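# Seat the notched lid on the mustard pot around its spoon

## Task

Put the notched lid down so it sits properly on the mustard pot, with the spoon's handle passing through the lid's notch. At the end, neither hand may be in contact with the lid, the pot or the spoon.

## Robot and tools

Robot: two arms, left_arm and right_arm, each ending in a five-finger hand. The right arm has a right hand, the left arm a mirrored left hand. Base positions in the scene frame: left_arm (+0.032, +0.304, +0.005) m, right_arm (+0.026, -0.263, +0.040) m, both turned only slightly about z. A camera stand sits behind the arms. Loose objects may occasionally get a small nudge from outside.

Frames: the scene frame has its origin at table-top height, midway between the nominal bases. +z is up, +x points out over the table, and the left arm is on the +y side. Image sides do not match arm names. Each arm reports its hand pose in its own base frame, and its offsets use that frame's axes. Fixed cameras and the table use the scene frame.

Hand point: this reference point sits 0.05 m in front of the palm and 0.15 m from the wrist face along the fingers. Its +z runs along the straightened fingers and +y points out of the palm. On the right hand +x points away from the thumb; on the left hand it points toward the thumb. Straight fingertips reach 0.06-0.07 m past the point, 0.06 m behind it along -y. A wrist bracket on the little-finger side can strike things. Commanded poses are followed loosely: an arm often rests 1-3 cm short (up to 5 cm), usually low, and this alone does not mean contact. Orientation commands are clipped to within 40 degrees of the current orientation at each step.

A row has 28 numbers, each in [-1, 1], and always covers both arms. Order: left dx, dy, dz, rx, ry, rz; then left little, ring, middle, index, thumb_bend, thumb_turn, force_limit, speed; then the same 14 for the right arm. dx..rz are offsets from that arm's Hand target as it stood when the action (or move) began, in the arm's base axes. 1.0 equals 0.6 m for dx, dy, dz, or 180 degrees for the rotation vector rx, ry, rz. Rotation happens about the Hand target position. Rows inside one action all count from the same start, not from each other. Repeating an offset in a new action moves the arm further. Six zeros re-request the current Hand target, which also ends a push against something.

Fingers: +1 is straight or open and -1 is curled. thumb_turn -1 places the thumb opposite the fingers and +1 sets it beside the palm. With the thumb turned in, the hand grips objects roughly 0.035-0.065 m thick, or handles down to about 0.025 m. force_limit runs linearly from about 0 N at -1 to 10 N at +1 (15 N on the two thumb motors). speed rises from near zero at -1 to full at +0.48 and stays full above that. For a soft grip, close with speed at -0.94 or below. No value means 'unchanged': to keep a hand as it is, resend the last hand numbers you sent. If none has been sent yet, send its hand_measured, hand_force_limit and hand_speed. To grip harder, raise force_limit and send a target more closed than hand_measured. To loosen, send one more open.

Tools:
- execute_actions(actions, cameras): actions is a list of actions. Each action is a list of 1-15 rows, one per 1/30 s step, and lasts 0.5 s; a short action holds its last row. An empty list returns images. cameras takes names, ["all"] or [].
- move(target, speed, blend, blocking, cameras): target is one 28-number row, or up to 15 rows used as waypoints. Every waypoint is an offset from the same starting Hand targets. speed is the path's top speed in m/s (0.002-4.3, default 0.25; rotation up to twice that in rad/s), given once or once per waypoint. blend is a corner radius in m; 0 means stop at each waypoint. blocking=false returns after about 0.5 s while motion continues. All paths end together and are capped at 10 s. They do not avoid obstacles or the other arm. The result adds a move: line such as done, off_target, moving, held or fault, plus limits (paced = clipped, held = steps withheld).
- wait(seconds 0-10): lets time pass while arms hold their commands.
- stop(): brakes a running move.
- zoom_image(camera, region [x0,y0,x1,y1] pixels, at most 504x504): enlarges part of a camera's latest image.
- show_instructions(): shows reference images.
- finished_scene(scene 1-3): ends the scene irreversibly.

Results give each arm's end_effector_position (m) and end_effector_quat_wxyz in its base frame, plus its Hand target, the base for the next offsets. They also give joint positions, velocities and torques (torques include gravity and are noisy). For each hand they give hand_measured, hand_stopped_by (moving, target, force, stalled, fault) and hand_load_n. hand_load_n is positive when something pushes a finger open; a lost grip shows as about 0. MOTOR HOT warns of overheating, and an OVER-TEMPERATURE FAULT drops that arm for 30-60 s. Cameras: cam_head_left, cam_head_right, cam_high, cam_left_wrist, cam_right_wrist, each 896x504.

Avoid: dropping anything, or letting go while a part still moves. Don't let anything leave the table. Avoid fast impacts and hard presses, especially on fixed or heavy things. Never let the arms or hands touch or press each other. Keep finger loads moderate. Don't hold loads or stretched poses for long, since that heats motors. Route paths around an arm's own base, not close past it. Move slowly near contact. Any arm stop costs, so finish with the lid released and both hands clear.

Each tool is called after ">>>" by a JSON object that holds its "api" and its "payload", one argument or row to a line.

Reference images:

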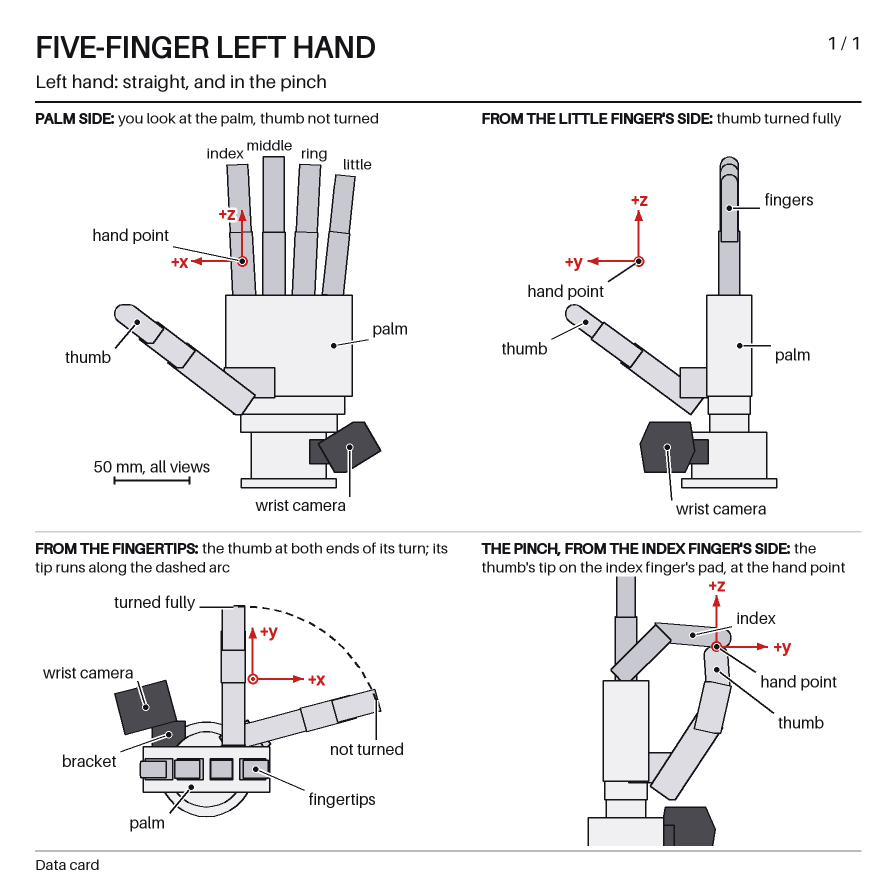

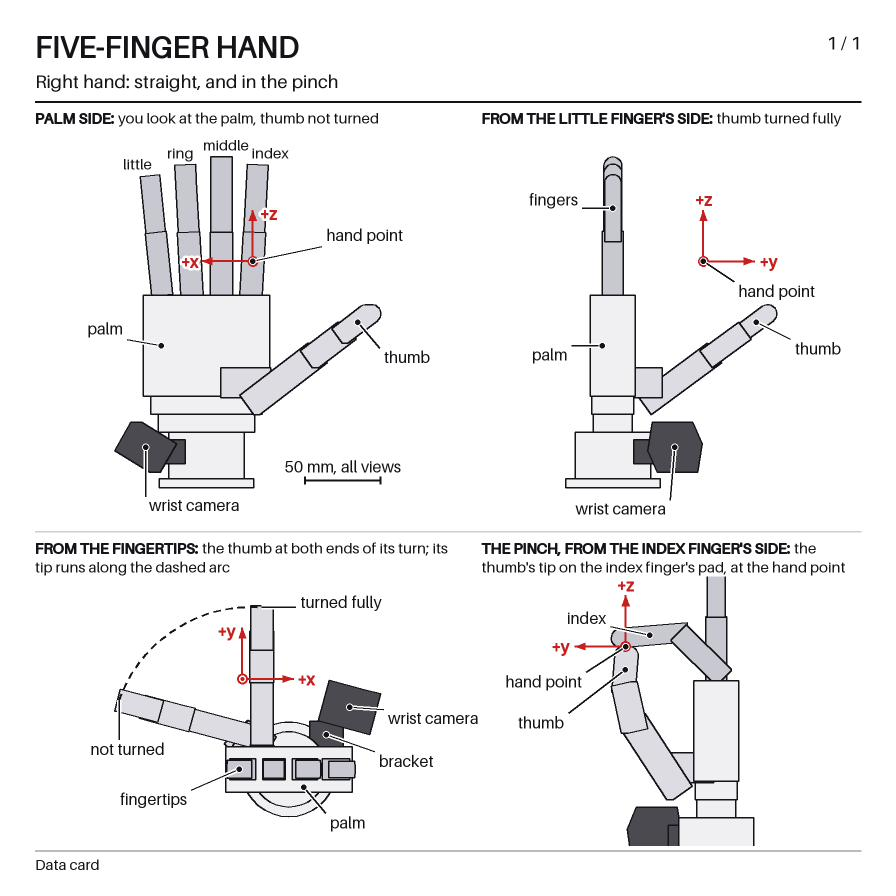

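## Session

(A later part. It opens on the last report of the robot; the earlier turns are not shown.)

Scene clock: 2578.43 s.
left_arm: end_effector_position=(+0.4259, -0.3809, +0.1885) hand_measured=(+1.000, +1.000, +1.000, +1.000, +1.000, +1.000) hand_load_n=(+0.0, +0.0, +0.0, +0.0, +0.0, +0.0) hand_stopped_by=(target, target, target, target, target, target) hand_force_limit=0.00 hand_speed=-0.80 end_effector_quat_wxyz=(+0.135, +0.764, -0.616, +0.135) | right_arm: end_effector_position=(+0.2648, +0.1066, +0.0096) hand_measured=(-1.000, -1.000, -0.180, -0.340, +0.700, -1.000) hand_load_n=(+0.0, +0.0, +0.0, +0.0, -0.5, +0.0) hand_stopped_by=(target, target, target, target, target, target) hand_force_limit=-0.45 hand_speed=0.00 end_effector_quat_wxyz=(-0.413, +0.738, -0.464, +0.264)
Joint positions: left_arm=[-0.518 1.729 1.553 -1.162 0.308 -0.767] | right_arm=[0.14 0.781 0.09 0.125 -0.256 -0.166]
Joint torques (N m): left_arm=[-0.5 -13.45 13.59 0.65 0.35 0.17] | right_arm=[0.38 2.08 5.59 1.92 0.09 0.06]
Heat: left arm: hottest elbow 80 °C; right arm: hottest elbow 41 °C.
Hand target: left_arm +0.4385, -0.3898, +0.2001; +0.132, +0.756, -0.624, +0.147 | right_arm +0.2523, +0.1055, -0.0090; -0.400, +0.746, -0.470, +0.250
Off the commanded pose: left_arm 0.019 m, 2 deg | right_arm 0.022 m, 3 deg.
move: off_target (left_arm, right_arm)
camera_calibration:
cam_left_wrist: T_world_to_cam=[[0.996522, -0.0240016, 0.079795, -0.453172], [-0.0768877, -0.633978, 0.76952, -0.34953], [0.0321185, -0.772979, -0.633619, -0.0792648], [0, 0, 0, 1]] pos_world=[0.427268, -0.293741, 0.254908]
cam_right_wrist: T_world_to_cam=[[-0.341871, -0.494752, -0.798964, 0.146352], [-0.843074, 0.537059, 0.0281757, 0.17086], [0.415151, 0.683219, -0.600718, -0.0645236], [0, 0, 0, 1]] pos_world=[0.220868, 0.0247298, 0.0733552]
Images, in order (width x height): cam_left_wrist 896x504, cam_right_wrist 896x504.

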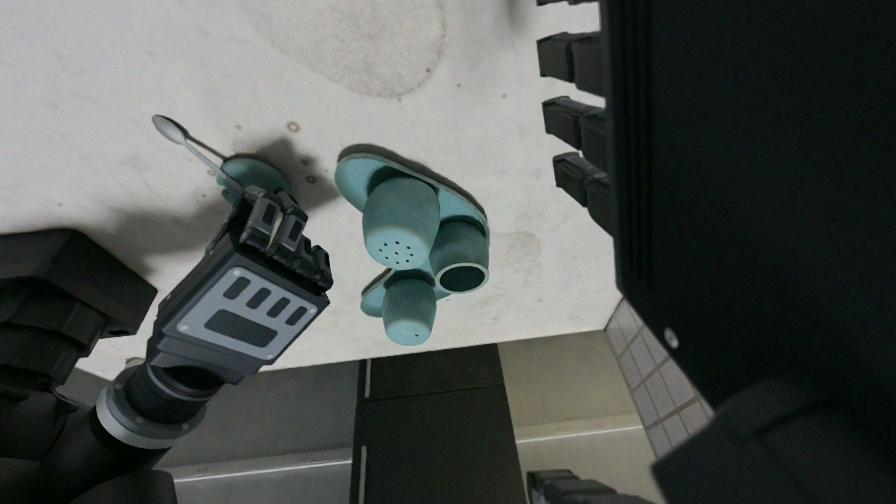

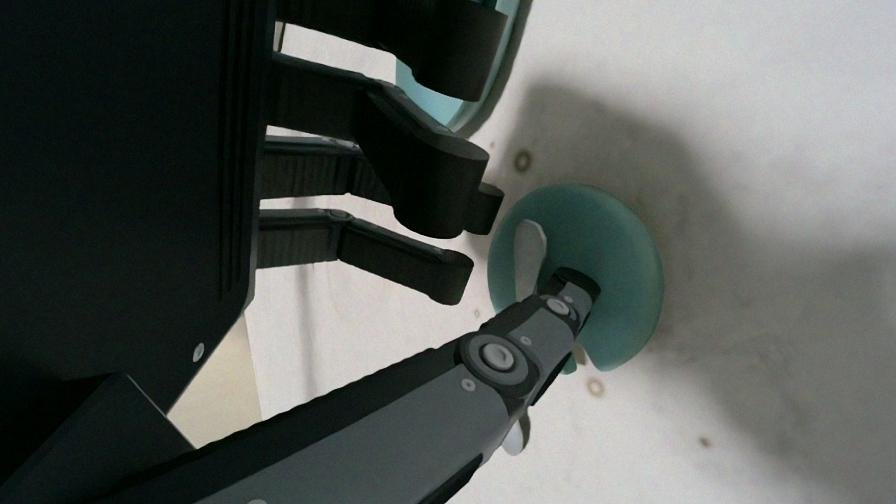

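>>> {"api": "move", "payload": {
  "target": [
    [0,0,0,0,0,0,1,1,1,1,1,1,0,-0.8,0,0.0,0.02,0,0,0,-1,-1,-0.18,-0.34,0.7,-1,-0.45,0],
    [0,0,0,0,0,0,1,1,1,1,1,1,0,-0.8,0,0.0,0.015,0,0,0,-1,-1,-0.18,-0.34,0.52,-1,-0.45,0]
  ],
  "speed": 0.05,
  "cameras": ["cam_right_wrist"]
}}

>>> {"api": "zoom_image", "payload": {
  "camera": "cam_right_wrist",
  "region": [380, 160, 620, 360]
}}

Scene clock: 2589.37 s.
left_arm: end_effector_position=(+0.4259, -0.3809, +0.1885) hand_measured=(+1.000, +1.000, +1.000, +1.000, +1.000, +1.000) hand_load_n=(+0.0, +0.0, +0.0, +0.0, +0.0, +0.0) hand_stopped_by=(target, target, target, target, target, target) hand_force_limit=0.00 hand_speed=-0.80 end_effector_quat_wxyz=(+0.135, +0.764, -0.616, +0.135) | right_arm: end_effector_position=(+0.2598, +0.1054, +0.0089) hand_measured=(-1.000, -1.000, -0.180, -0.340, +0.520, -1.000) hand_load_n=(+0.0, +0.0, +0.0, +0.0, +0.0, +0.0) hand_stopped_by=(target, target, target, target, target, target) hand_force_limit=-0.45 hand_speed=0.00 end_effector_quat_wxyz=(-0.408, +0.740, -0.468, +0.259)
Joint positions: left_arm=[-0.518 1.729 1.553 -1.162 0.308 -0.767] | right_arm=[0.14 0.751 0.09 0.079 -0.254 -0.166]
Joint torques (N m): left_arm=[-0.5 -13.39 13.6 0.66 0.35 0.17] | right_arm=[0.85 1.38 6.97 1.33 0.01 0.09]
Heat: left arm: hottest elbow 80 °C; right arm: hottest elbow 41 °C.
Hand target: left_arm +0.4385, -0.3898, +0.2001; +0.132, +0.756, -0.624, +0.147 | right_arm +0.2523, +0.1056, +0.0000; -0.400, +0.746, -0.470, +0.250
Off the commanded pose: left_arm 0.019 m, 2 deg | right_arm 0.012 m, 2 deg.
move: off_target (left_arm, right_arm); target 2's new numbers were sent with right_arm's hand 0.012 m and 2 deg from that target
camera_calibration:
cam_right_wrist: T_world_to_cam=[[-0.355091, -0.496824, -0.791881, 0.147115], [-0.841346, 0.539085, 0.0390508, 0.16657], [0.40749, 0.680112, -0.609425, -0.0596041], [0, 0, 0, 1]] pos_world=[0.21667, 0.0238322, 0.0736685]
Images, in order (width x height): cam_right_wrist 896x504.

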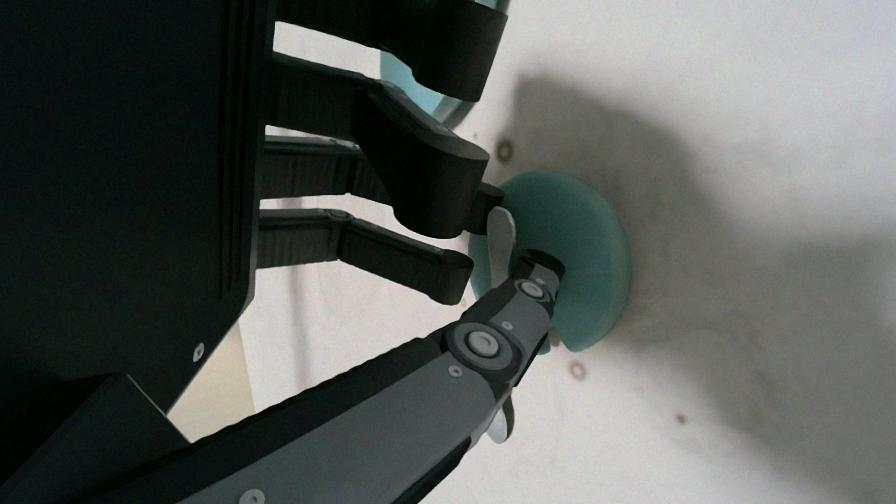

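Scaled by 2.100 from the camera's 896x504 image, which has a finer 1280x720 frame.

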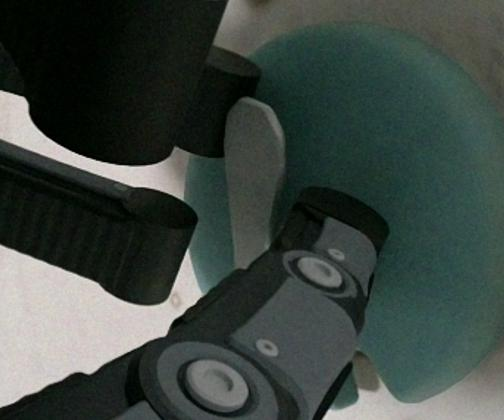

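>>> {"api": "move", "payload": {
  "target": [
    [0,0,0,0,0,0,1,1,1,1,1,1,0,-0.8,0.008,0.004,-0.010,0,0,0,-1,-1,-0.18,-0.34,0.52,-1,-0.45,0]
  ],
  "speed": 0.05,
  "cameras": ["cam_right_wrist","cam_left_wrist"]
}}

>>> {"api": "zoom_image", "payload": {
  "camera": "cam_right_wrist",
  "region": [380, 160, 620, 360]
}}

>>> {"api": "zoom_image", "payload": {
  "camera": "cam_left_wrist",
  "region": [140, 100, 340, 250]
}}

Scene clock: 2600.40 s.
left_arm: end_effector_position=(+0.4259, -0.3809, +0.1885) hand_measured=(+1.000, +1.000, +1.000, +1.000, +1.000, +1.000) hand_load_n=(+0.0, +0.0, +0.0, +0.0, +0.0, +0.0) hand_stopped_by=(target, target, target, target, target, target) hand_force_limit=0.00 hand_speed=-0.80 end_effector_quat_wxyz=(+0.135, +0.764, -0.616, +0.135) | right_arm: end_effector_position=(+0.2650, +0.1058, +0.0058) hand_measured=(-1.000, -1.000, -0.180, -0.340, +0.520, -1.000) hand_load_n=(-0.5, +0.0, +0.0, +0.0, -1.0, +0.0) hand_stopped_by=(target, target, target, target, target, target) hand_force_limit=-0.45 hand_speed=0.00 end_effector_quat_wxyz=(-0.409, +0.738, -0.469, +0.261)
Joint positions: left_arm=[-0.518 1.729 1.553 -1.162 0.308 -0.767] | right_arm=[0.14 0.806 0.09 0.139 -0.251 -0.163]
Joint torques (N m): left_arm=[-0.5 -13.45 13.59 0.65 0.35 0.17] | right_arm=[1.73 1.61 6.5 1.77 0.17 0.13]
Heat: left arm: hottest elbow 80 °C; right arm: hottest elbow 41 °C.
Hand target: left_arm +0.4385, -0.3898, +0.2001; +0.132, +0.756, -0.624, +0.147 | right_arm +0.2571, +0.1079, -0.0060; -0.400, +0.746, -0.470, +0.250
Off the commanded pose: left_arm 0.019 m, 2 deg | right_arm 0.014 m, 2 deg.
move: off_target (left_arm, right_arm)
camera_calibration:
cam_left_wrist: T_world_to_cam=[[0.996522, -0.0240016, 0.079795, -0.453172], [-0.0768877, -0.633978, 0.76952, -0.34953], [0.0321185, -0.772979, -0.633619, -0.0792648], [0, 0, 0, 1]] pos_world=[0.427268, -0.293741, 0.254908]
cam_right_wrist: T_world_to_cam=[[-0.353445, -0.49452, -0.794057, 0.145985], [-0.839366, 0.542384, 0.0358295, 0.170063], [0.412965, 0.679169, -0.606786, -0.0652007], [0, 0, 0, 1]] pos_world=[0.221269, 0.0242353, 0.0702645]
Images, in order (width x height): cam_left_wrist 896x504, cam_right_wrist 896x504.

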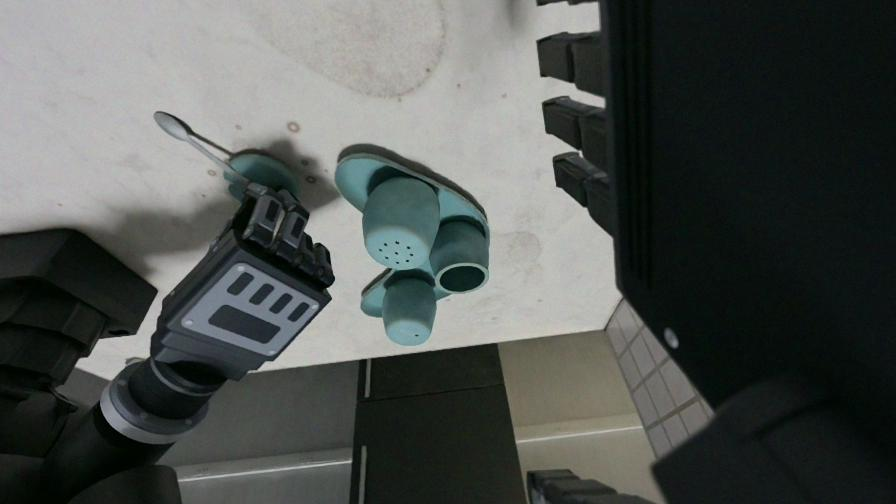

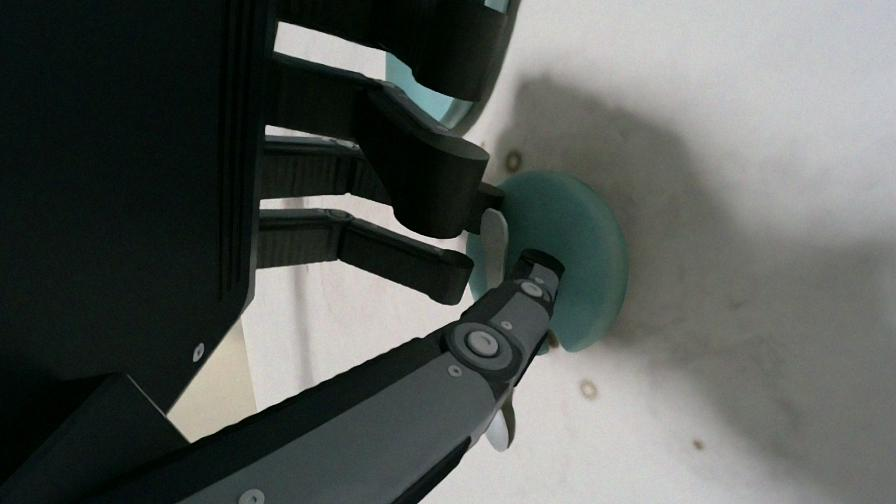

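Scaled by 2.100 from the camera's 896x504 image, which has a finer 1280x720 frame.

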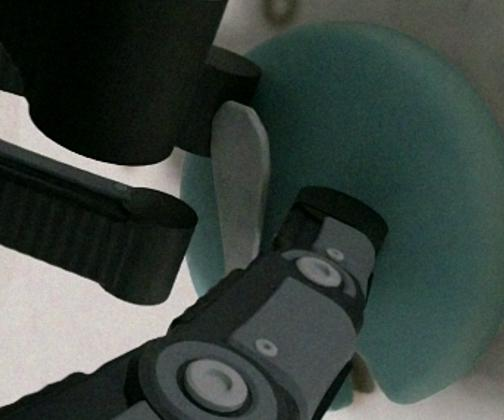

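Scaled by 2.520 from the camera's 896x504 image, which has a finer 1280x720 frame.

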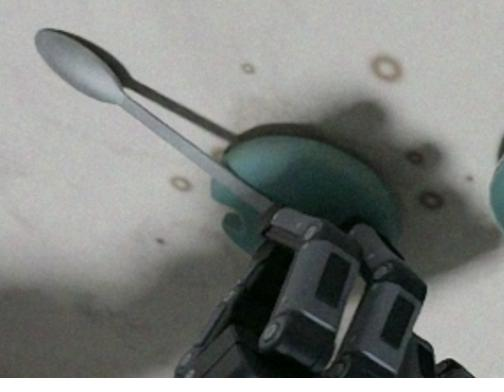

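>>> {"api": "move", "payload": {
  "target": [
    [0,0,0,0,0,0,1,1,1,1,1,1,0,-0.8,0,0,0.006,0,0,0,-1,-1,-0.18,-0.34,0.0,-1,-0.35,-0.85]
  ],
  "speed": 0.05,
  "cameras": ["cam_right_wrist","cam_left_wrist"]
}}

>>> {"api": "zoom_image", "payload": {
  "camera": "cam_right_wrist",
  "region": [380, 160, 620, 360]
}}

>>> {"api": "zoom_image", "payload": {
  "camera": "cam_left_wrist",
  "region": [140, 100, 340, 250]
}}

Scene clock: 2610.87 s.
left_arm: end_effector_position=(+0.4259, -0.3809, +0.1885) hand_measured=(+1.000, +1.000, +1.000, +1.000, +1.000, +1.000) hand_load_n=(+0.0, +0.0, +0.0, +0.0, +0.0, +0.0) hand_stopped_by=(target, target, target, target, target, target) hand_force_limit=0.00 hand_speed=-0.80 end_effector_quat_wxyz=(+0.135, +0.764, -0.616, +0.135) | right_arm: end_effector_position=(+0.2651, +0.1051, +0.0056) hand_measured=(-1.000, -1.000, -0.180, -0.340, +0.354, -1.000) hand_load_n=(+0.0, +0.0, +4.5, +0.0, +4.0, +2.0) hand_stopped_by=(target, target, target, target, force, target) hand_force_limit=-0.35 hand_speed=-0.85 end_effector_quat_wxyz=(-0.408, +0.737, -0.470, +0.262)
Joint positions: left_arm=[-0.518 1.729 1.553 -1.162 0.308 -0.767] | right_arm=[0.141 0.805 0.09 0.137 -0.245 -0.161]
Joint torques (N m): left_arm=[-0.5 -13.39 13.59 0.65 0.35 0.17] | right_arm=[1.32 0.91 6.86 0.92 0.01 0.08]
Heat: left arm: hottest elbow 80 °C; right arm: hottest elbow 40 °C.
Hand target: left_arm +0.4385, -0.3898, +0.2001; +0.132, +0.756, -0.624, +0.147 | right_arm +0.2571, +0.1079, -0.0024; -0.400, +0.746, -0.470, +0.250
Off the commanded pose: left_arm 0.019 m, 2 deg | right_arm 0.012 m, 2 deg.
move: off_target (left_arm, right_arm)
camera_calibration:
cam_left_wrist: T_world_to_cam=[[0.996522, -0.0240016, 0.079795, -0.453172], [-0.0768877, -0.633978, 0.76952, -0.34953], [0.0321185, -0.772979, -0.633619, -0.0792648], [0, 0, 0, 1]] pos_world=[0.427268, -0.293741, 0.254908]
cam_right_wrist: T_world_to_cam=[[-0.356581, -0.494256, -0.792818, 0.146254], [-0.836804, 0.546332, 0.0357712, 0.169318], [0.415462, 0.676189, -0.608407, -0.0653022], [0, 0, 0, 1]] pos_world=[0.220968, 0.0239395, 0.0701656]
Images, in order (width x height): cam_left_wrist 896x504, cam_right_wrist 896x504.

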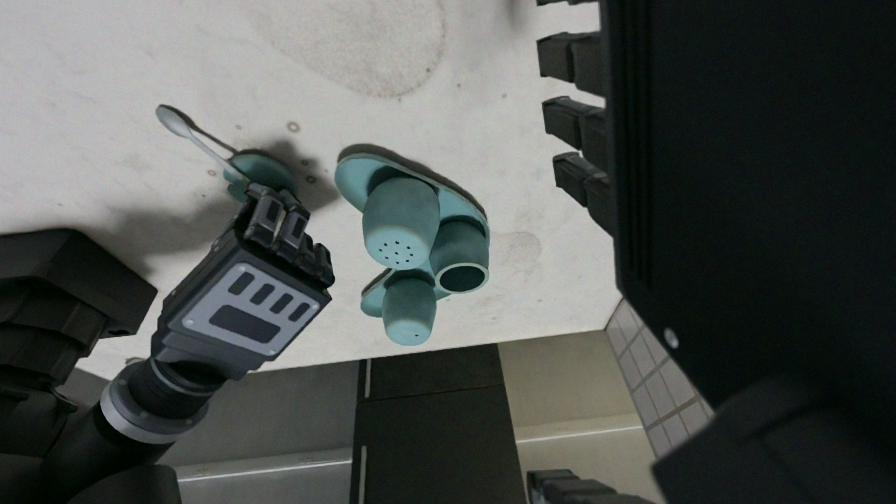

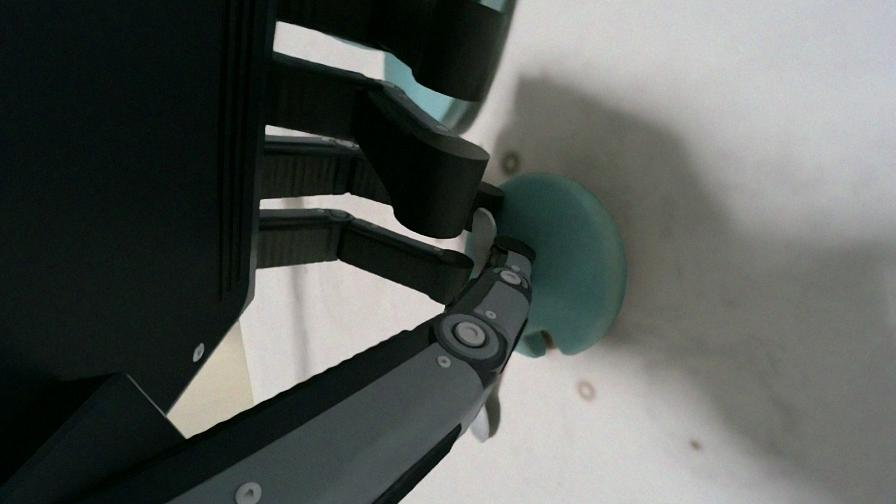

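Scaled by 2.100 from the camera's 896x504 image, which has a finer 1280x720 frame.

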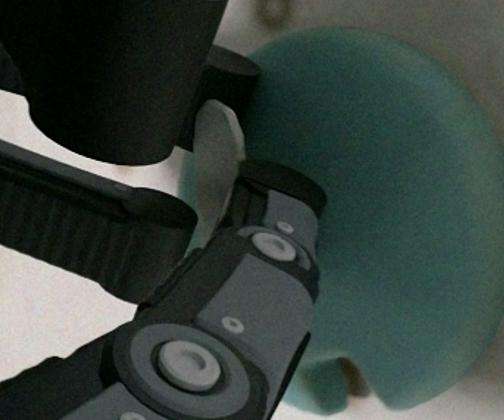

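Scaled by 2.520 from the camera's 896x504 image, which has a finer 1280x720 frame.

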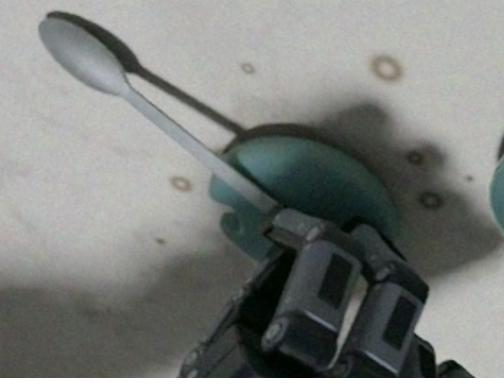

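>>> {"api": "move", "payload": {
  "target": [
    [0,0,0,0,0,0,1,1,1,1,1,1,0,-0.8,0,0,0,0,0,0,-1,-1,-0.18,-0.7,0.0,-1,-0.45,-0.85],
    [0,0,0,0,0,0,1,1,1,1,1,1,0,-0.8,0,0,0.002,0,0,0,-1,-1,-0.18,-0.7,-0.1,-1,-0.1,-0.9]
  ],
  "speed": 0.05,
  "cameras": ["cam_right_wrist"]
}}

>>> {"api": "zoom_image", "payload": {
  "camera": "cam_right_wrist",
  "region": [380, 160, 620, 360]
}}

Scene clock: 2621.80 s.
left_arm: end_effector_position=(+0.4259, -0.3809, +0.1885) hand_measured=(+1.000, +1.000, +1.000, +1.000, +1.000, +1.000) hand_load_n=(+0.0, +0.0, +0.0, +0.0, +0.0, +0.0) hand_stopped_by=(target, target, target, target, target, target) hand_force_limit=0.00 hand_speed=-0.80 end_effector_quat_wxyz=(+0.135, +0.764, -0.616, +0.135) | right_arm: end_effector_position=(+0.2648, +0.1053, +0.0056) hand_measured=(-1.000, -1.000, -0.180, -0.684, +0.344, -1.000) hand_load_n=(+0.0, +0.0, +4.0, +3.0, +7.0, +2.0) hand_stopped_by=(target, target, target, force, force, target) hand_force_limit=-0.10 hand_speed=-0.90 end_effector_quat_wxyz=(-0.408, +0.737, -0.471, +0.262)
Joint positions: left_arm=[-0.518 1.729 1.553 -1.162 0.308 -0.767] | right_arm=[0.142 0.804 0.09 0.135 -0.244 -0.159]
Joint torques (N m): left_arm=[-0.5 -13.45 13.6 0.65 0.35 0.17] | right_arm=[0.79 0.56 7.2 0.81 0.02 0.06]
Heat: left arm: hottest elbow 80 °C; right arm: hottest elbow 40 °C.
Hand target: left_arm +0.4385, -0.3898, +0.2001; +0.132, +0.756, -0.624, +0.147 | right_arm +0.2571, +0.1080, -0.0012; -0.400, +0.746, -0.470, +0.250
Off the commanded pose: left_arm 0.019 m, 2 deg | right_arm 0.011 m, 2 deg.
move: off_target (left_arm, right_arm); target 2's new numbers were sent with right_arm's hand 0.011 m and 2 deg from that target
camera_calibration:
cam_right_wrist: T_world_to_cam=[[-0.358119, -0.493034, -0.792886, 0.146548], [-0.836251, 0.547061, 0.0375307, 0.168833], [0.415253, 0.676493, -0.608213, -0.0652614], [0, 0, 0, 1]] pos_world=[0.220768, 0.0240401, 0.0701666]
Images, in order (width x height): cam_right_wrist 896x504.

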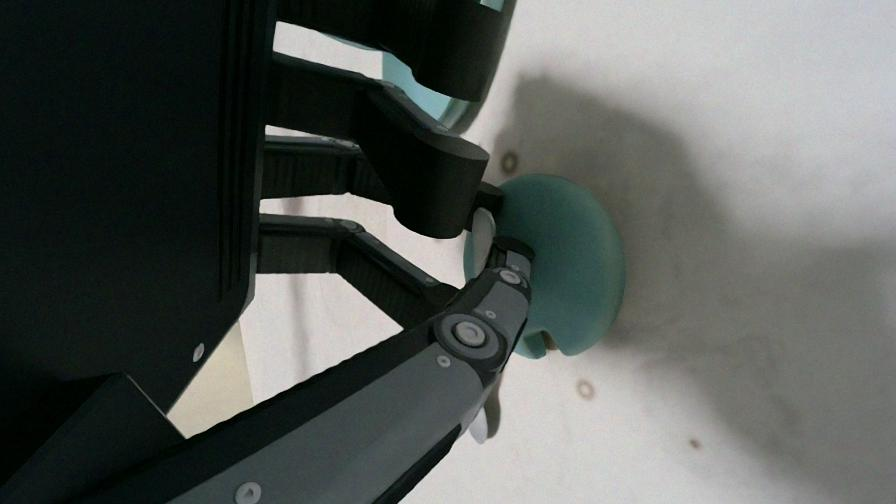

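Scaled by 2.100 from the camera's 896x504 image, which has a finer 1280x720 frame.

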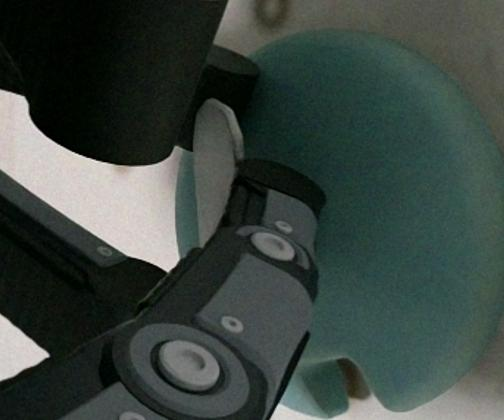

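>>> {"api": "move", "payload": {
  "target": [
    [0,0,0,0,0,0,1,1,1,1,1,1,0,-0.8,0.006,-0.003,0.035,0,0,0,-1,-1,-0.18,-0.7,-0.1,-1,-0.1,-0.9]
  ],
  "speed": 0.03,
  "cameras": ["cam_right_wrist","cam_left_wrist"]
}}

>>> {"api": "zoom_image", "payload": {
  "camera": "cam_right_wrist",
  "region": [380, 160, 620, 360]
}}

>>> {"api": "zoom_image", "payload": {
  "camera": "cam_left_wrist",
  "region": [140, 100, 340, 250]
}}

Scene clock: 2629.57 s.
left_arm: end_effector_position=(+0.4259, -0.3809, +0.1885) hand_measured=(+1.000, +1.000, +1.000, +1.000, +1.000, +1.000) hand_load_n=(+0.0, +0.0, +0.0, +0.0, +0.0, +0.0) hand_stopped_by=(target, target, target, target, target, target) hand_force_limit=0.00 hand_speed=-0.80 end_effector_quat_wxyz=(+0.135, +0.764, -0.616, +0.135) | right_arm: end_effector_position=(+0.2517, +0.1049, +0.0067) hand_measured=(-1.000, -1.000, -0.180, -0.684, +0.344, -1.000) hand_load_n=(+0.0, +0.0, +4.5, +3.0, +7.0, +2.0) hand_stopped_by=(target, target, target, force, force, target) hand_force_limit=-0.10 hand_speed=-0.90 end_effector_quat_wxyz=(-0.396, +0.745, -0.478, +0.243)
Joint positions: left_arm=[-0.518 1.729 1.553 -1.162 0.308 -0.767] | right_arm=[0.142 0.725 0.101 -0.002 -0.252 -0.159]
Joint torques (N m): left_arm=[-0.5 -13.45 13.61 0.65 0.35 0.17] | right_arm=[0.79 0.85 10.36 0.81 -0.09 0.04]
Heat: left arm: hottest elbow 81 °C; right arm: hottest elbow 40 °C.
Hand target: left_arm +0.4385, -0.3898, +0.2001; +0.132, +0.756, -0.624, +0.147 | right_arm +0.2608, +0.1061, +0.0199; -0.400, +0.746, -0.470, +0.250
Off the commanded pose: left_arm 0.019 m, 2 deg | right_arm 0.016 m, 1 deg.
move: off_target (left_arm, right_arm)
camera_calibration:
cam_left_wrist: T_world_to_cam=[[0.996522, -0.0240016, 0.079795, -0.453172], [-0.0768877, -0.633978, 0.76952, -0.34953], [0.0321185, -0.772979, -0.633619, -0.0792648], [0, 0, 0, 1]] pos_world=[0.427268, -0.293741, 0.254908]
cam_right_wrist: T_world_to_cam=[[-0.392315, -0.497216, -0.773864, 0.151435], [-0.837127, 0.541651, 0.0763692, 0.158597], [0.381192, 0.677783, -0.628731, -0.0503744], [0, 0, 0, 1]] pos_world=[0.211378, 0.023535, 0.0734065]
Images, in order (width x height): cam_left_wrist 896x504, cam_right_wrist 896x504.

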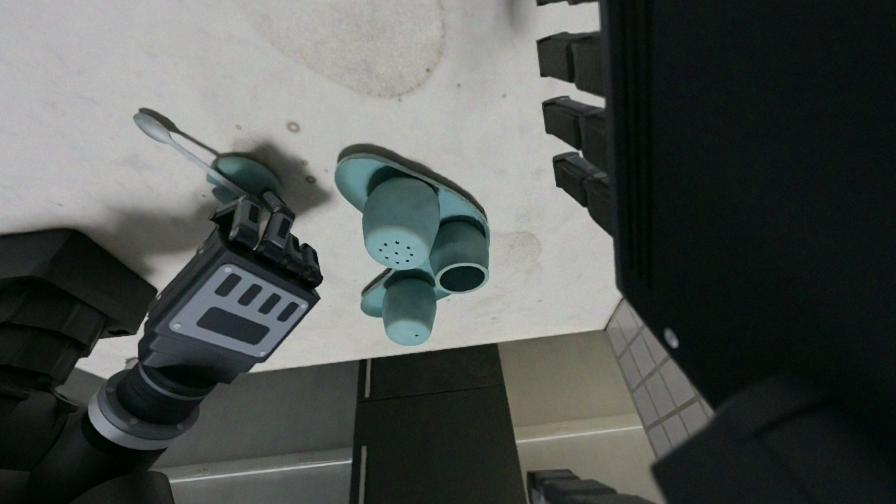

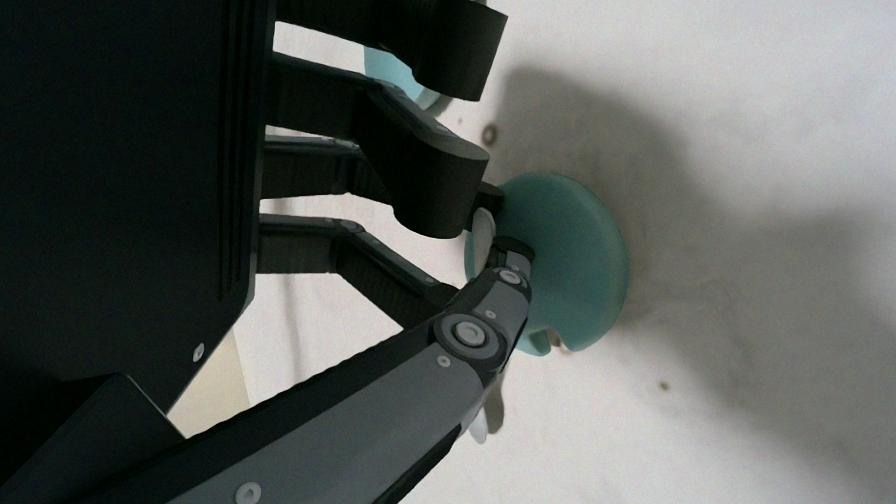

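Scaled by 2.100 from the camera's 896x504 image, which has a finer 1280x720 frame.

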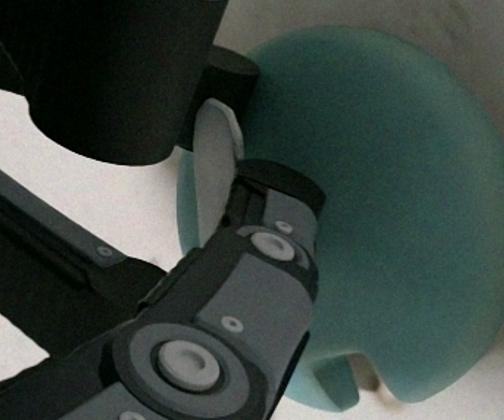

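Scaled by 2.520 from the camera's 896x504 image, which has a finer 1280x720 frame.

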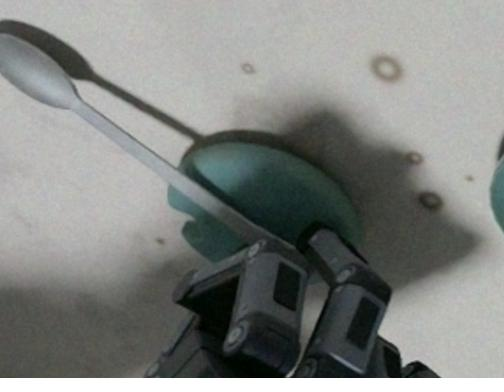

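>>> {"api": "move", "payload": {
  "target": [
    [0,0,0,0,0,0,1,1,1,1,1,1,0,-0.8,0.006,-0.003,0.05,0,0,0,-1,-1,-0.18,-0.7,-0.1,-1,-0.1,-0.9]
  ],
  "speed": 0.06,
  "cameras": ["cam_right_wrist","cam_left_wrist"]
}}

>>> {"api": "zoom_image", "payload": {
  "camera": "cam_left_wrist",
  "region": [120, 90, 340, 255]
}}

Scene clock: 2636.53 s.
left_arm: end_effector_position=(+0.4259, -0.3809, +0.1885) hand_measured=(+1.000, +1.000, +1.000, +1.000, +1.000, +1.000) hand_load_n=(+0.0, +0.0, +0.0, +0.0, +0.0, +0.0) hand_stopped_by=(target, target, target, target, target, target) hand_force_limit=0.00 hand_speed=-0.80 end_effector_quat_wxyz=(+0.135, +0.764, -0.616, +0.135) | right_arm: end_effector_position=(+0.2477, +0.1052, +0.0243) hand_measured=(-1.000, -1.000, -0.180, -0.684, +0.344, -1.000) hand_load_n=(+0.0, +0.0, +5.0, +3.0, +7.0, +1.5) hand_stopped_by=(target, target, target, force, force, target) hand_force_limit=-0.10 hand_speed=-0.90 end_effector_quat_wxyz=(-0.388, +0.753, -0.479, +0.232)
Joint positions: left_arm=[-0.518 1.729 1.553 -1.162 0.308 -0.767] | right_arm=[0.142 0.644 0.154 -0.168 -0.26 -0.168]
Joint torques (N m): left_arm=[-0.5 -13.45 13.6 0.65 0.35 0.17] | right_arm=[-0.03 0.5 12.04 1.02 -0.11 0.09]
Heat: left arm: hottest elbow 81 °C; right arm: hottest elbow 41 °C.
Hand target: left_arm +0.4385, -0.3898, +0.2001; +0.132, +0.756, -0.624, +0.147 | right_arm +0.2643, +0.1044, +0.0499; -0.400, +0.746, -0.470, +0.250
Off the commanded pose: left_arm 0.019 m, 2 deg | right_arm 0.031 m, 3 deg.
move: off_target (left_arm, right_arm)
camera_calibration:
cam_left_wrist: T_world_to_cam=[[0.996522, -0.0240016, 0.079795, -0.453172], [-0.0768877, -0.633978, 0.76952, -0.34953], [0.0321185, -0.772979, -0.633619, -0.0792648], [0, 0, 0, 1]] pos_world=[0.427268, -0.293741, 0.254908]
cam_right_wrist: T_world_to_cam=[[-0.409007, -0.506915, -0.758782, 0.16845], [-0.840855, 0.532393, 0.0975737, 0.155087], [0.354509, 0.677934, -0.643994, -0.0309828], [0, 0, 0, 1]] pos_world=[0.210287, 0.0238269, 0.0927317]
Images, in order (width x height): cam_left_wrist 896x504, cam_right_wrist 896x504.

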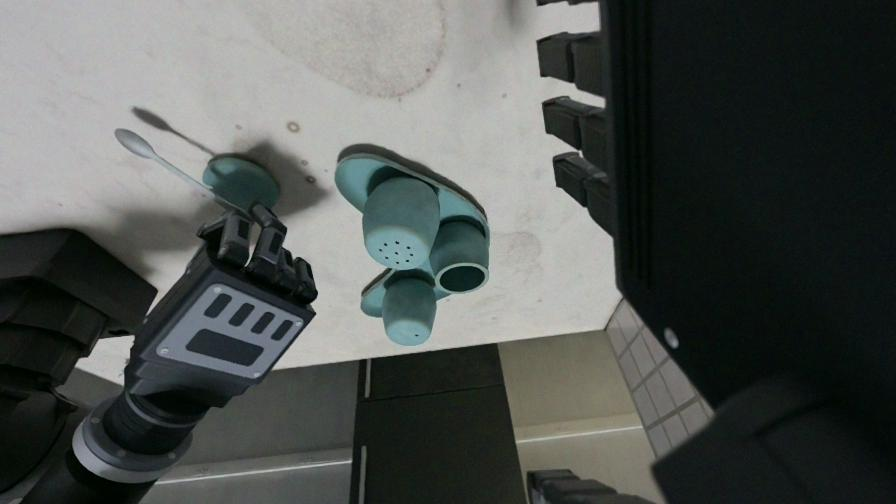

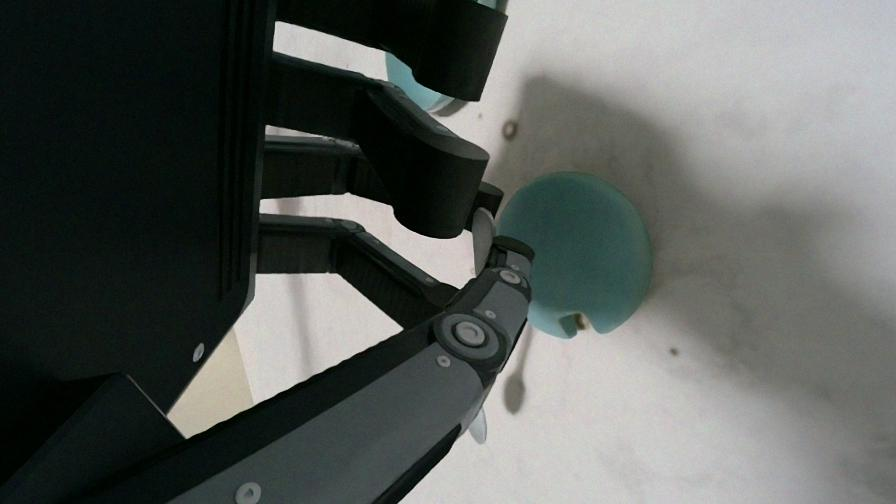

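Scaled by 2.291 from the camera's 896x504 image, which has a finer 1280x720 frame.

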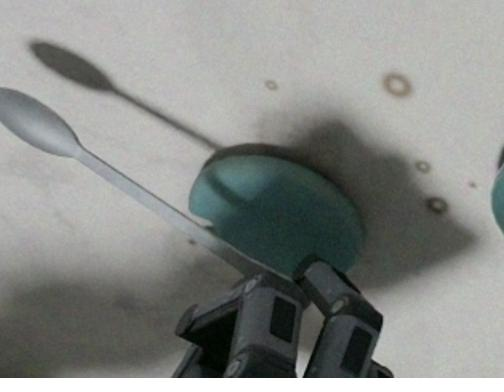

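>>> {"api": "move", "payload": {
  "target": [
    [0,0,0,0,0,0,1,1,1,1,1,1,0,-0.8,0,0,0.2,0,0,0,-1,-1,-0.18,-0.7,-0.1,-1,-0.1,-0.9],
    [0,0,0,0,0,0,1,1,1,1,1,1,0,-0.8,0.03,-0.14,0.2,-0.2271,0.0702,-0.4577,-1,-1,-0.18,-0.7,-0.1,-1,-0.1,-0.9]
  ],
  "speed": 0.22,
  "cameras": ["cam_right_wrist","cam_left_wrist"]
}}

>>> {"api": "zoom_image", "payload": {
  "camera": "cam_left_wrist",
  "region": [200, 150, 500, 375]
}}

Scene clock: 2698.67 s.
left_arm: end_effector_position=(+0.4259, -0.3809, +0.1885) hand_measured=(+1.000, +1.000, +1.000, +1.000, +1.000, +1.000) hand_load_n=(+0.0, +0.0, -0.5, +0.0, +0.0, +0.0) hand_stopped_by=(target, target, target, target, target, target) hand_force_limit=0.00 hand_speed=-0.80 end_effector_quat_wxyz=(+0.135, +0.764, -0.616, +0.135) | right_arm: end_effector_position=(+0.2715, +0.0167, +0.1613) hand_measured=(-1.000, -1.000, -0.180, -0.684, +0.344, -1.000) hand_load_n=(+0.0, +0.0, +4.5, +3.0, +7.0, +1.5) hand_stopped_by=(target, target, target, force, force, target) hand_force_limit=-0.10 hand_speed=-0.90 end_effector_quat_wxyz=(-0.128, -0.410, +0.765, -0.480)
Joint positions: left_arm=[-0.518 1.729 1.553 -1.162 0.308 -0.767] | right_arm=[0.533 1.271 0.921 -1.69 0.968 1.369]
Joint torques (N m): left_arm=[-0.5 -13.45 13.59 0.65 0.35 0.17] | right_arm=[-0.5 -4.54 10.19 -1.22 0.48 0.17]
Heat: left arm: hottest elbow 81 °C; right arm: hottest elbow 46 °C.
Hand target: left_arm +0.4385, -0.3898, +0.2001; +0.132, +0.756, -0.624, +0.147 | right_arm +0.2823, +0.0204, +0.1698; -0.169, -0.364, +0.764, -0.506
Off the commanded pose: left_arm 0.019 m, 2 deg | right_arm 0.014 m, 8 deg.
joint sent to its limit (right arm) — joint 4 (wrist pitch), lower limit. The joint targets are off in orientation, not in position.
move: off_target (left_arm, right_arm)
camera_calibration:
cam_left_wrist: T_world_to_cam=[[0.996522, -0.0240016, 0.079795, -0.453172], [-0.0768877, -0.633978, 0.76952, -0.34953], [0.0321185, -0.772979, -0.633619, -0.0792648], [0, 0, 0, 1]] pos_world=[0.427268, -0.293741, 0.254908]
cam_right_wrist: T_world_to_cam=[[-0.908785, 0.0689593, -0.411528, 0.307338], [0.255397, 0.871854, -0.417903, -0.0113674], [0.329974, -0.484887, -0.809939, 0.161697], [0, 0, 0, 1]] pos_world=[0.228851, 0.0671216, 0.252692]
Images, in order (width x height): cam_left_wrist 896x504, cam_right_wrist 896x504.

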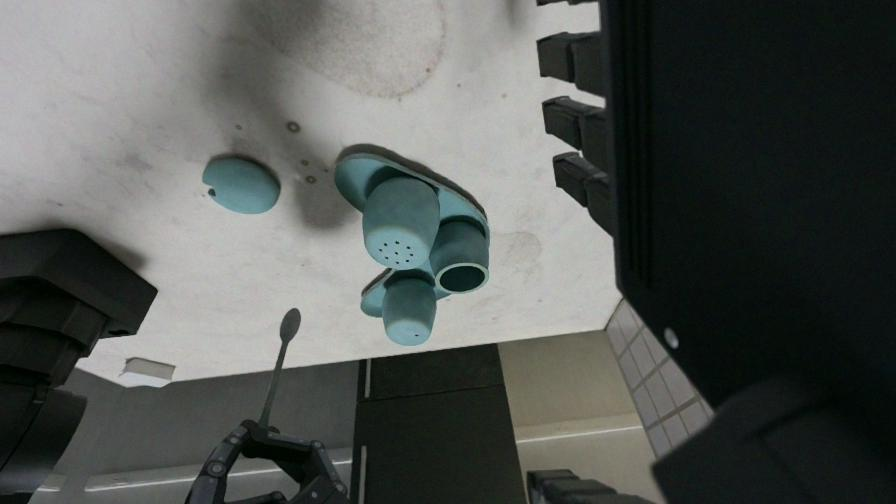

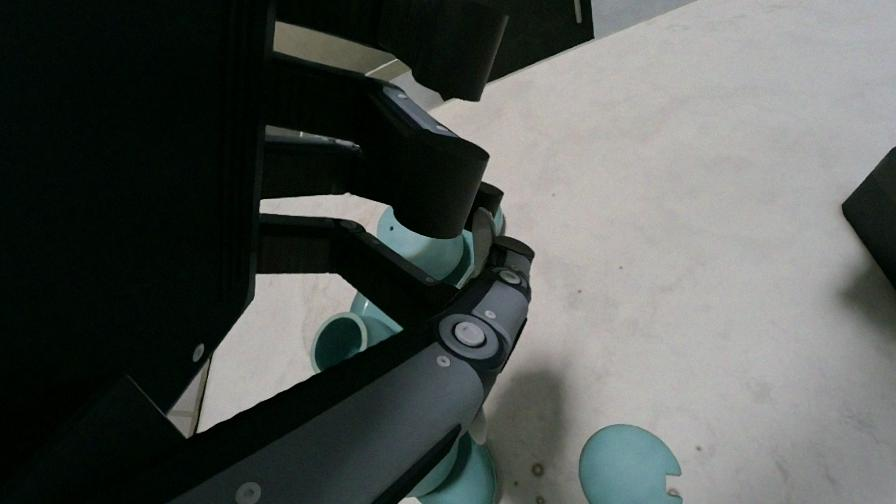

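Scaled by 1.680 from the camera's 896x504 image, which has a finer 1280x720 frame.

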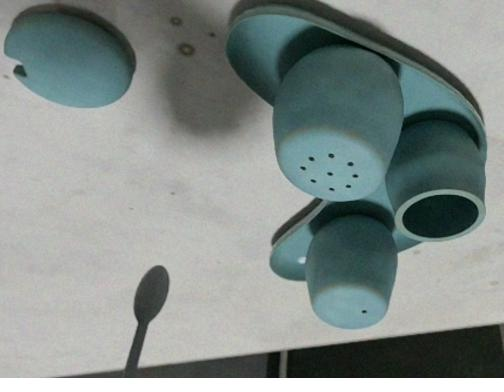

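>>> {"api": "move", "payload": {
  "target": [
    [0,0,0,0,0,0,1,1,1,1,1,1,0,-0.8,0.19,-0.115,0.0,0,0,0,-1,-1,-0.18,-0.7,-0.1,-1,-0.1,-0.9]
  ],
  "speed": 0.15,
  "cameras": ["cam_right_wrist","cam_left_wrist"]
}}

>>> {"api": "zoom_image", "payload": {
  "camera": "cam_left_wrist",
  "region": [300, 200, 600, 425]
}}

Scene clock: 2706.17 s.
left_arm: end_effector_position=(+0.4259, -0.3809, +0.1885) hand_measured=(+1.000, +1.000, +1.000, +1.000, +1.000, +1.000) hand_load_n=(+0.0, +0.0, +0.0, +0.0, +0.0, +0.0) hand_stopped_by=(target, target, target, target, target, target) hand_force_limit=0.00 hand_speed=-0.80 end_effector_quat_wxyz=(+0.135, +0.764, -0.616, +0.135) | right_arm: end_effector_position=(+0.3202, -0.0162, +0.1642) hand_measured=(-1.000, -1.000, -0.180, -0.684, +0.344, -1.000) hand_load_n=(+0.0, +0.0, +4.5, +3.0, +6.5, +2.0) hand_stopped_by=(target, target, target, force, force, target) hand_force_limit=-0.10 hand_speed=-0.90 end_effector_quat_wxyz=(-0.150, -0.377, +0.767, -0.497)
Joint positions: left_arm=[-0.518 1.729 1.553 -1.162 0.308 -0.767] | right_arm=[0.385 1.368 1.004 -1.609 1.047 1.276]
Joint torques (N m): left_arm=[-0.44 -13.45 13.6 0.66 0.35 0.17] | right_arm=[2.02 -7 6.52 -0.79 0.59 0.14]
Heat: left arm: hottest elbow 81 °C; right arm: hottest elbow 46 °C.
Hand target: left_arm +0.4385, -0.3898, +0.2001; +0.132, +0.756, -0.624, +0.147 | right_arm +0.3155, -0.0128, +0.1648; -0.148, -0.381, +0.765, -0.498 (not the last commanded pose)
Off the commanded pose: left_arm 0.019 m, 2 deg | right_arm 0.083 m, 3 deg.
move: held (right_arm; a check stopped the path), off_target (left_arm); limits=held
pose unreachable (right arm): on one or more control steps of this call, first in action 0 (counted from 0), this arm could not follow its commanded pose, so it was not sent that pose on those steps. It may still have moved: this result reports where it is.
cause: moving toward the commanded pose would bring a part of the arm too close to another arm (a part of this arm just beyond joint 4 (wrist pitch) and a part of the left arm just beyond its joint 6 (wrist roll), at the place that arm is still heading or pushing toward).
camera_calibration:
cam_left_wrist: T_world_to_cam=[[0.996522, -0.0240016, 0.079795, -0.453172], [-0.0768877, -0.633978, 0.76952, -0.34953], [0.0321185, -0.772979, -0.633619, -0.0792648], [0, 0, 0, 1]] pos_world=[0.427268, -0.293741, 0.254908]
cam_right_wrist: T_world_to_cam=[[-0.89768, 0.11027, -0.426627, 0.354705], [0.319422, 0.829783, -0.457634, -0.00852332], [0.303545, -0.547083, -0.780103, 0.134497], [0, 0, 0, 1]] pos_world=[0.280308, 0.0415404, 0.252347]
Images, in order (width x height): cam_left_wrist 896x504, cam_right_wrist 896x504.

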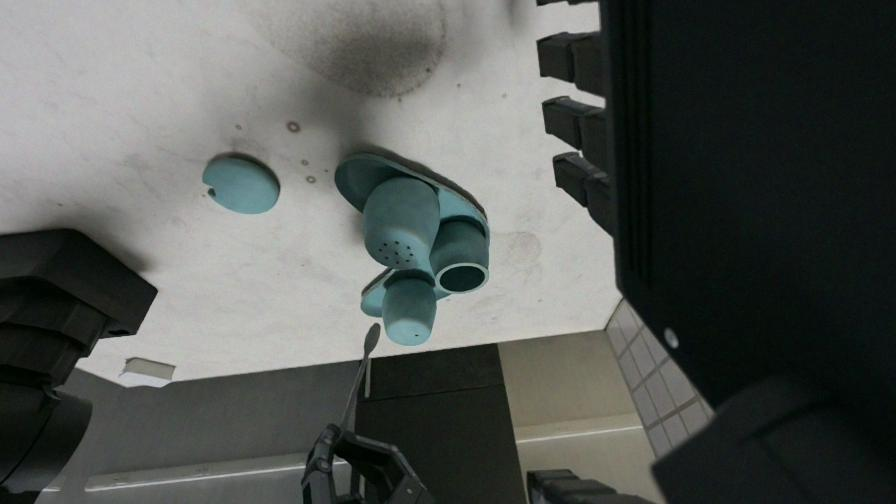

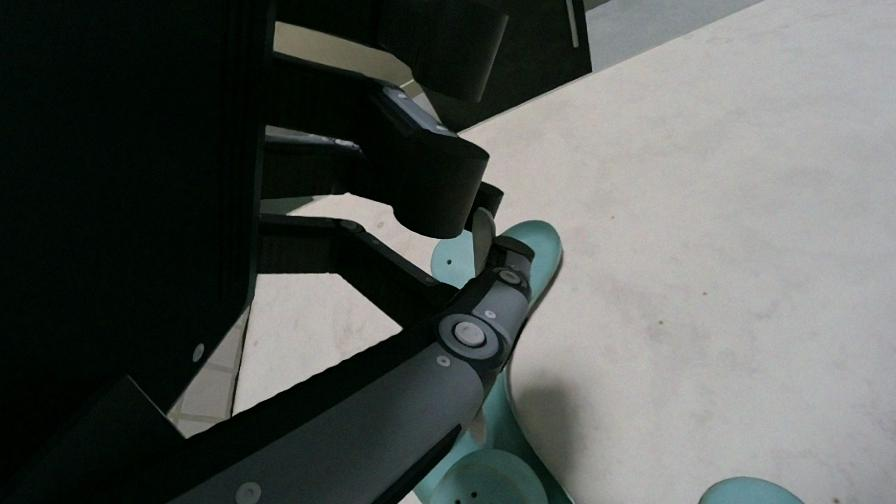

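Scaled by 1.680 from the camera's 896x504 image, which has a finer 1280x720 frame.

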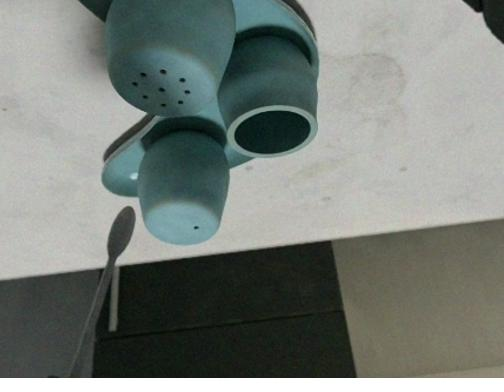

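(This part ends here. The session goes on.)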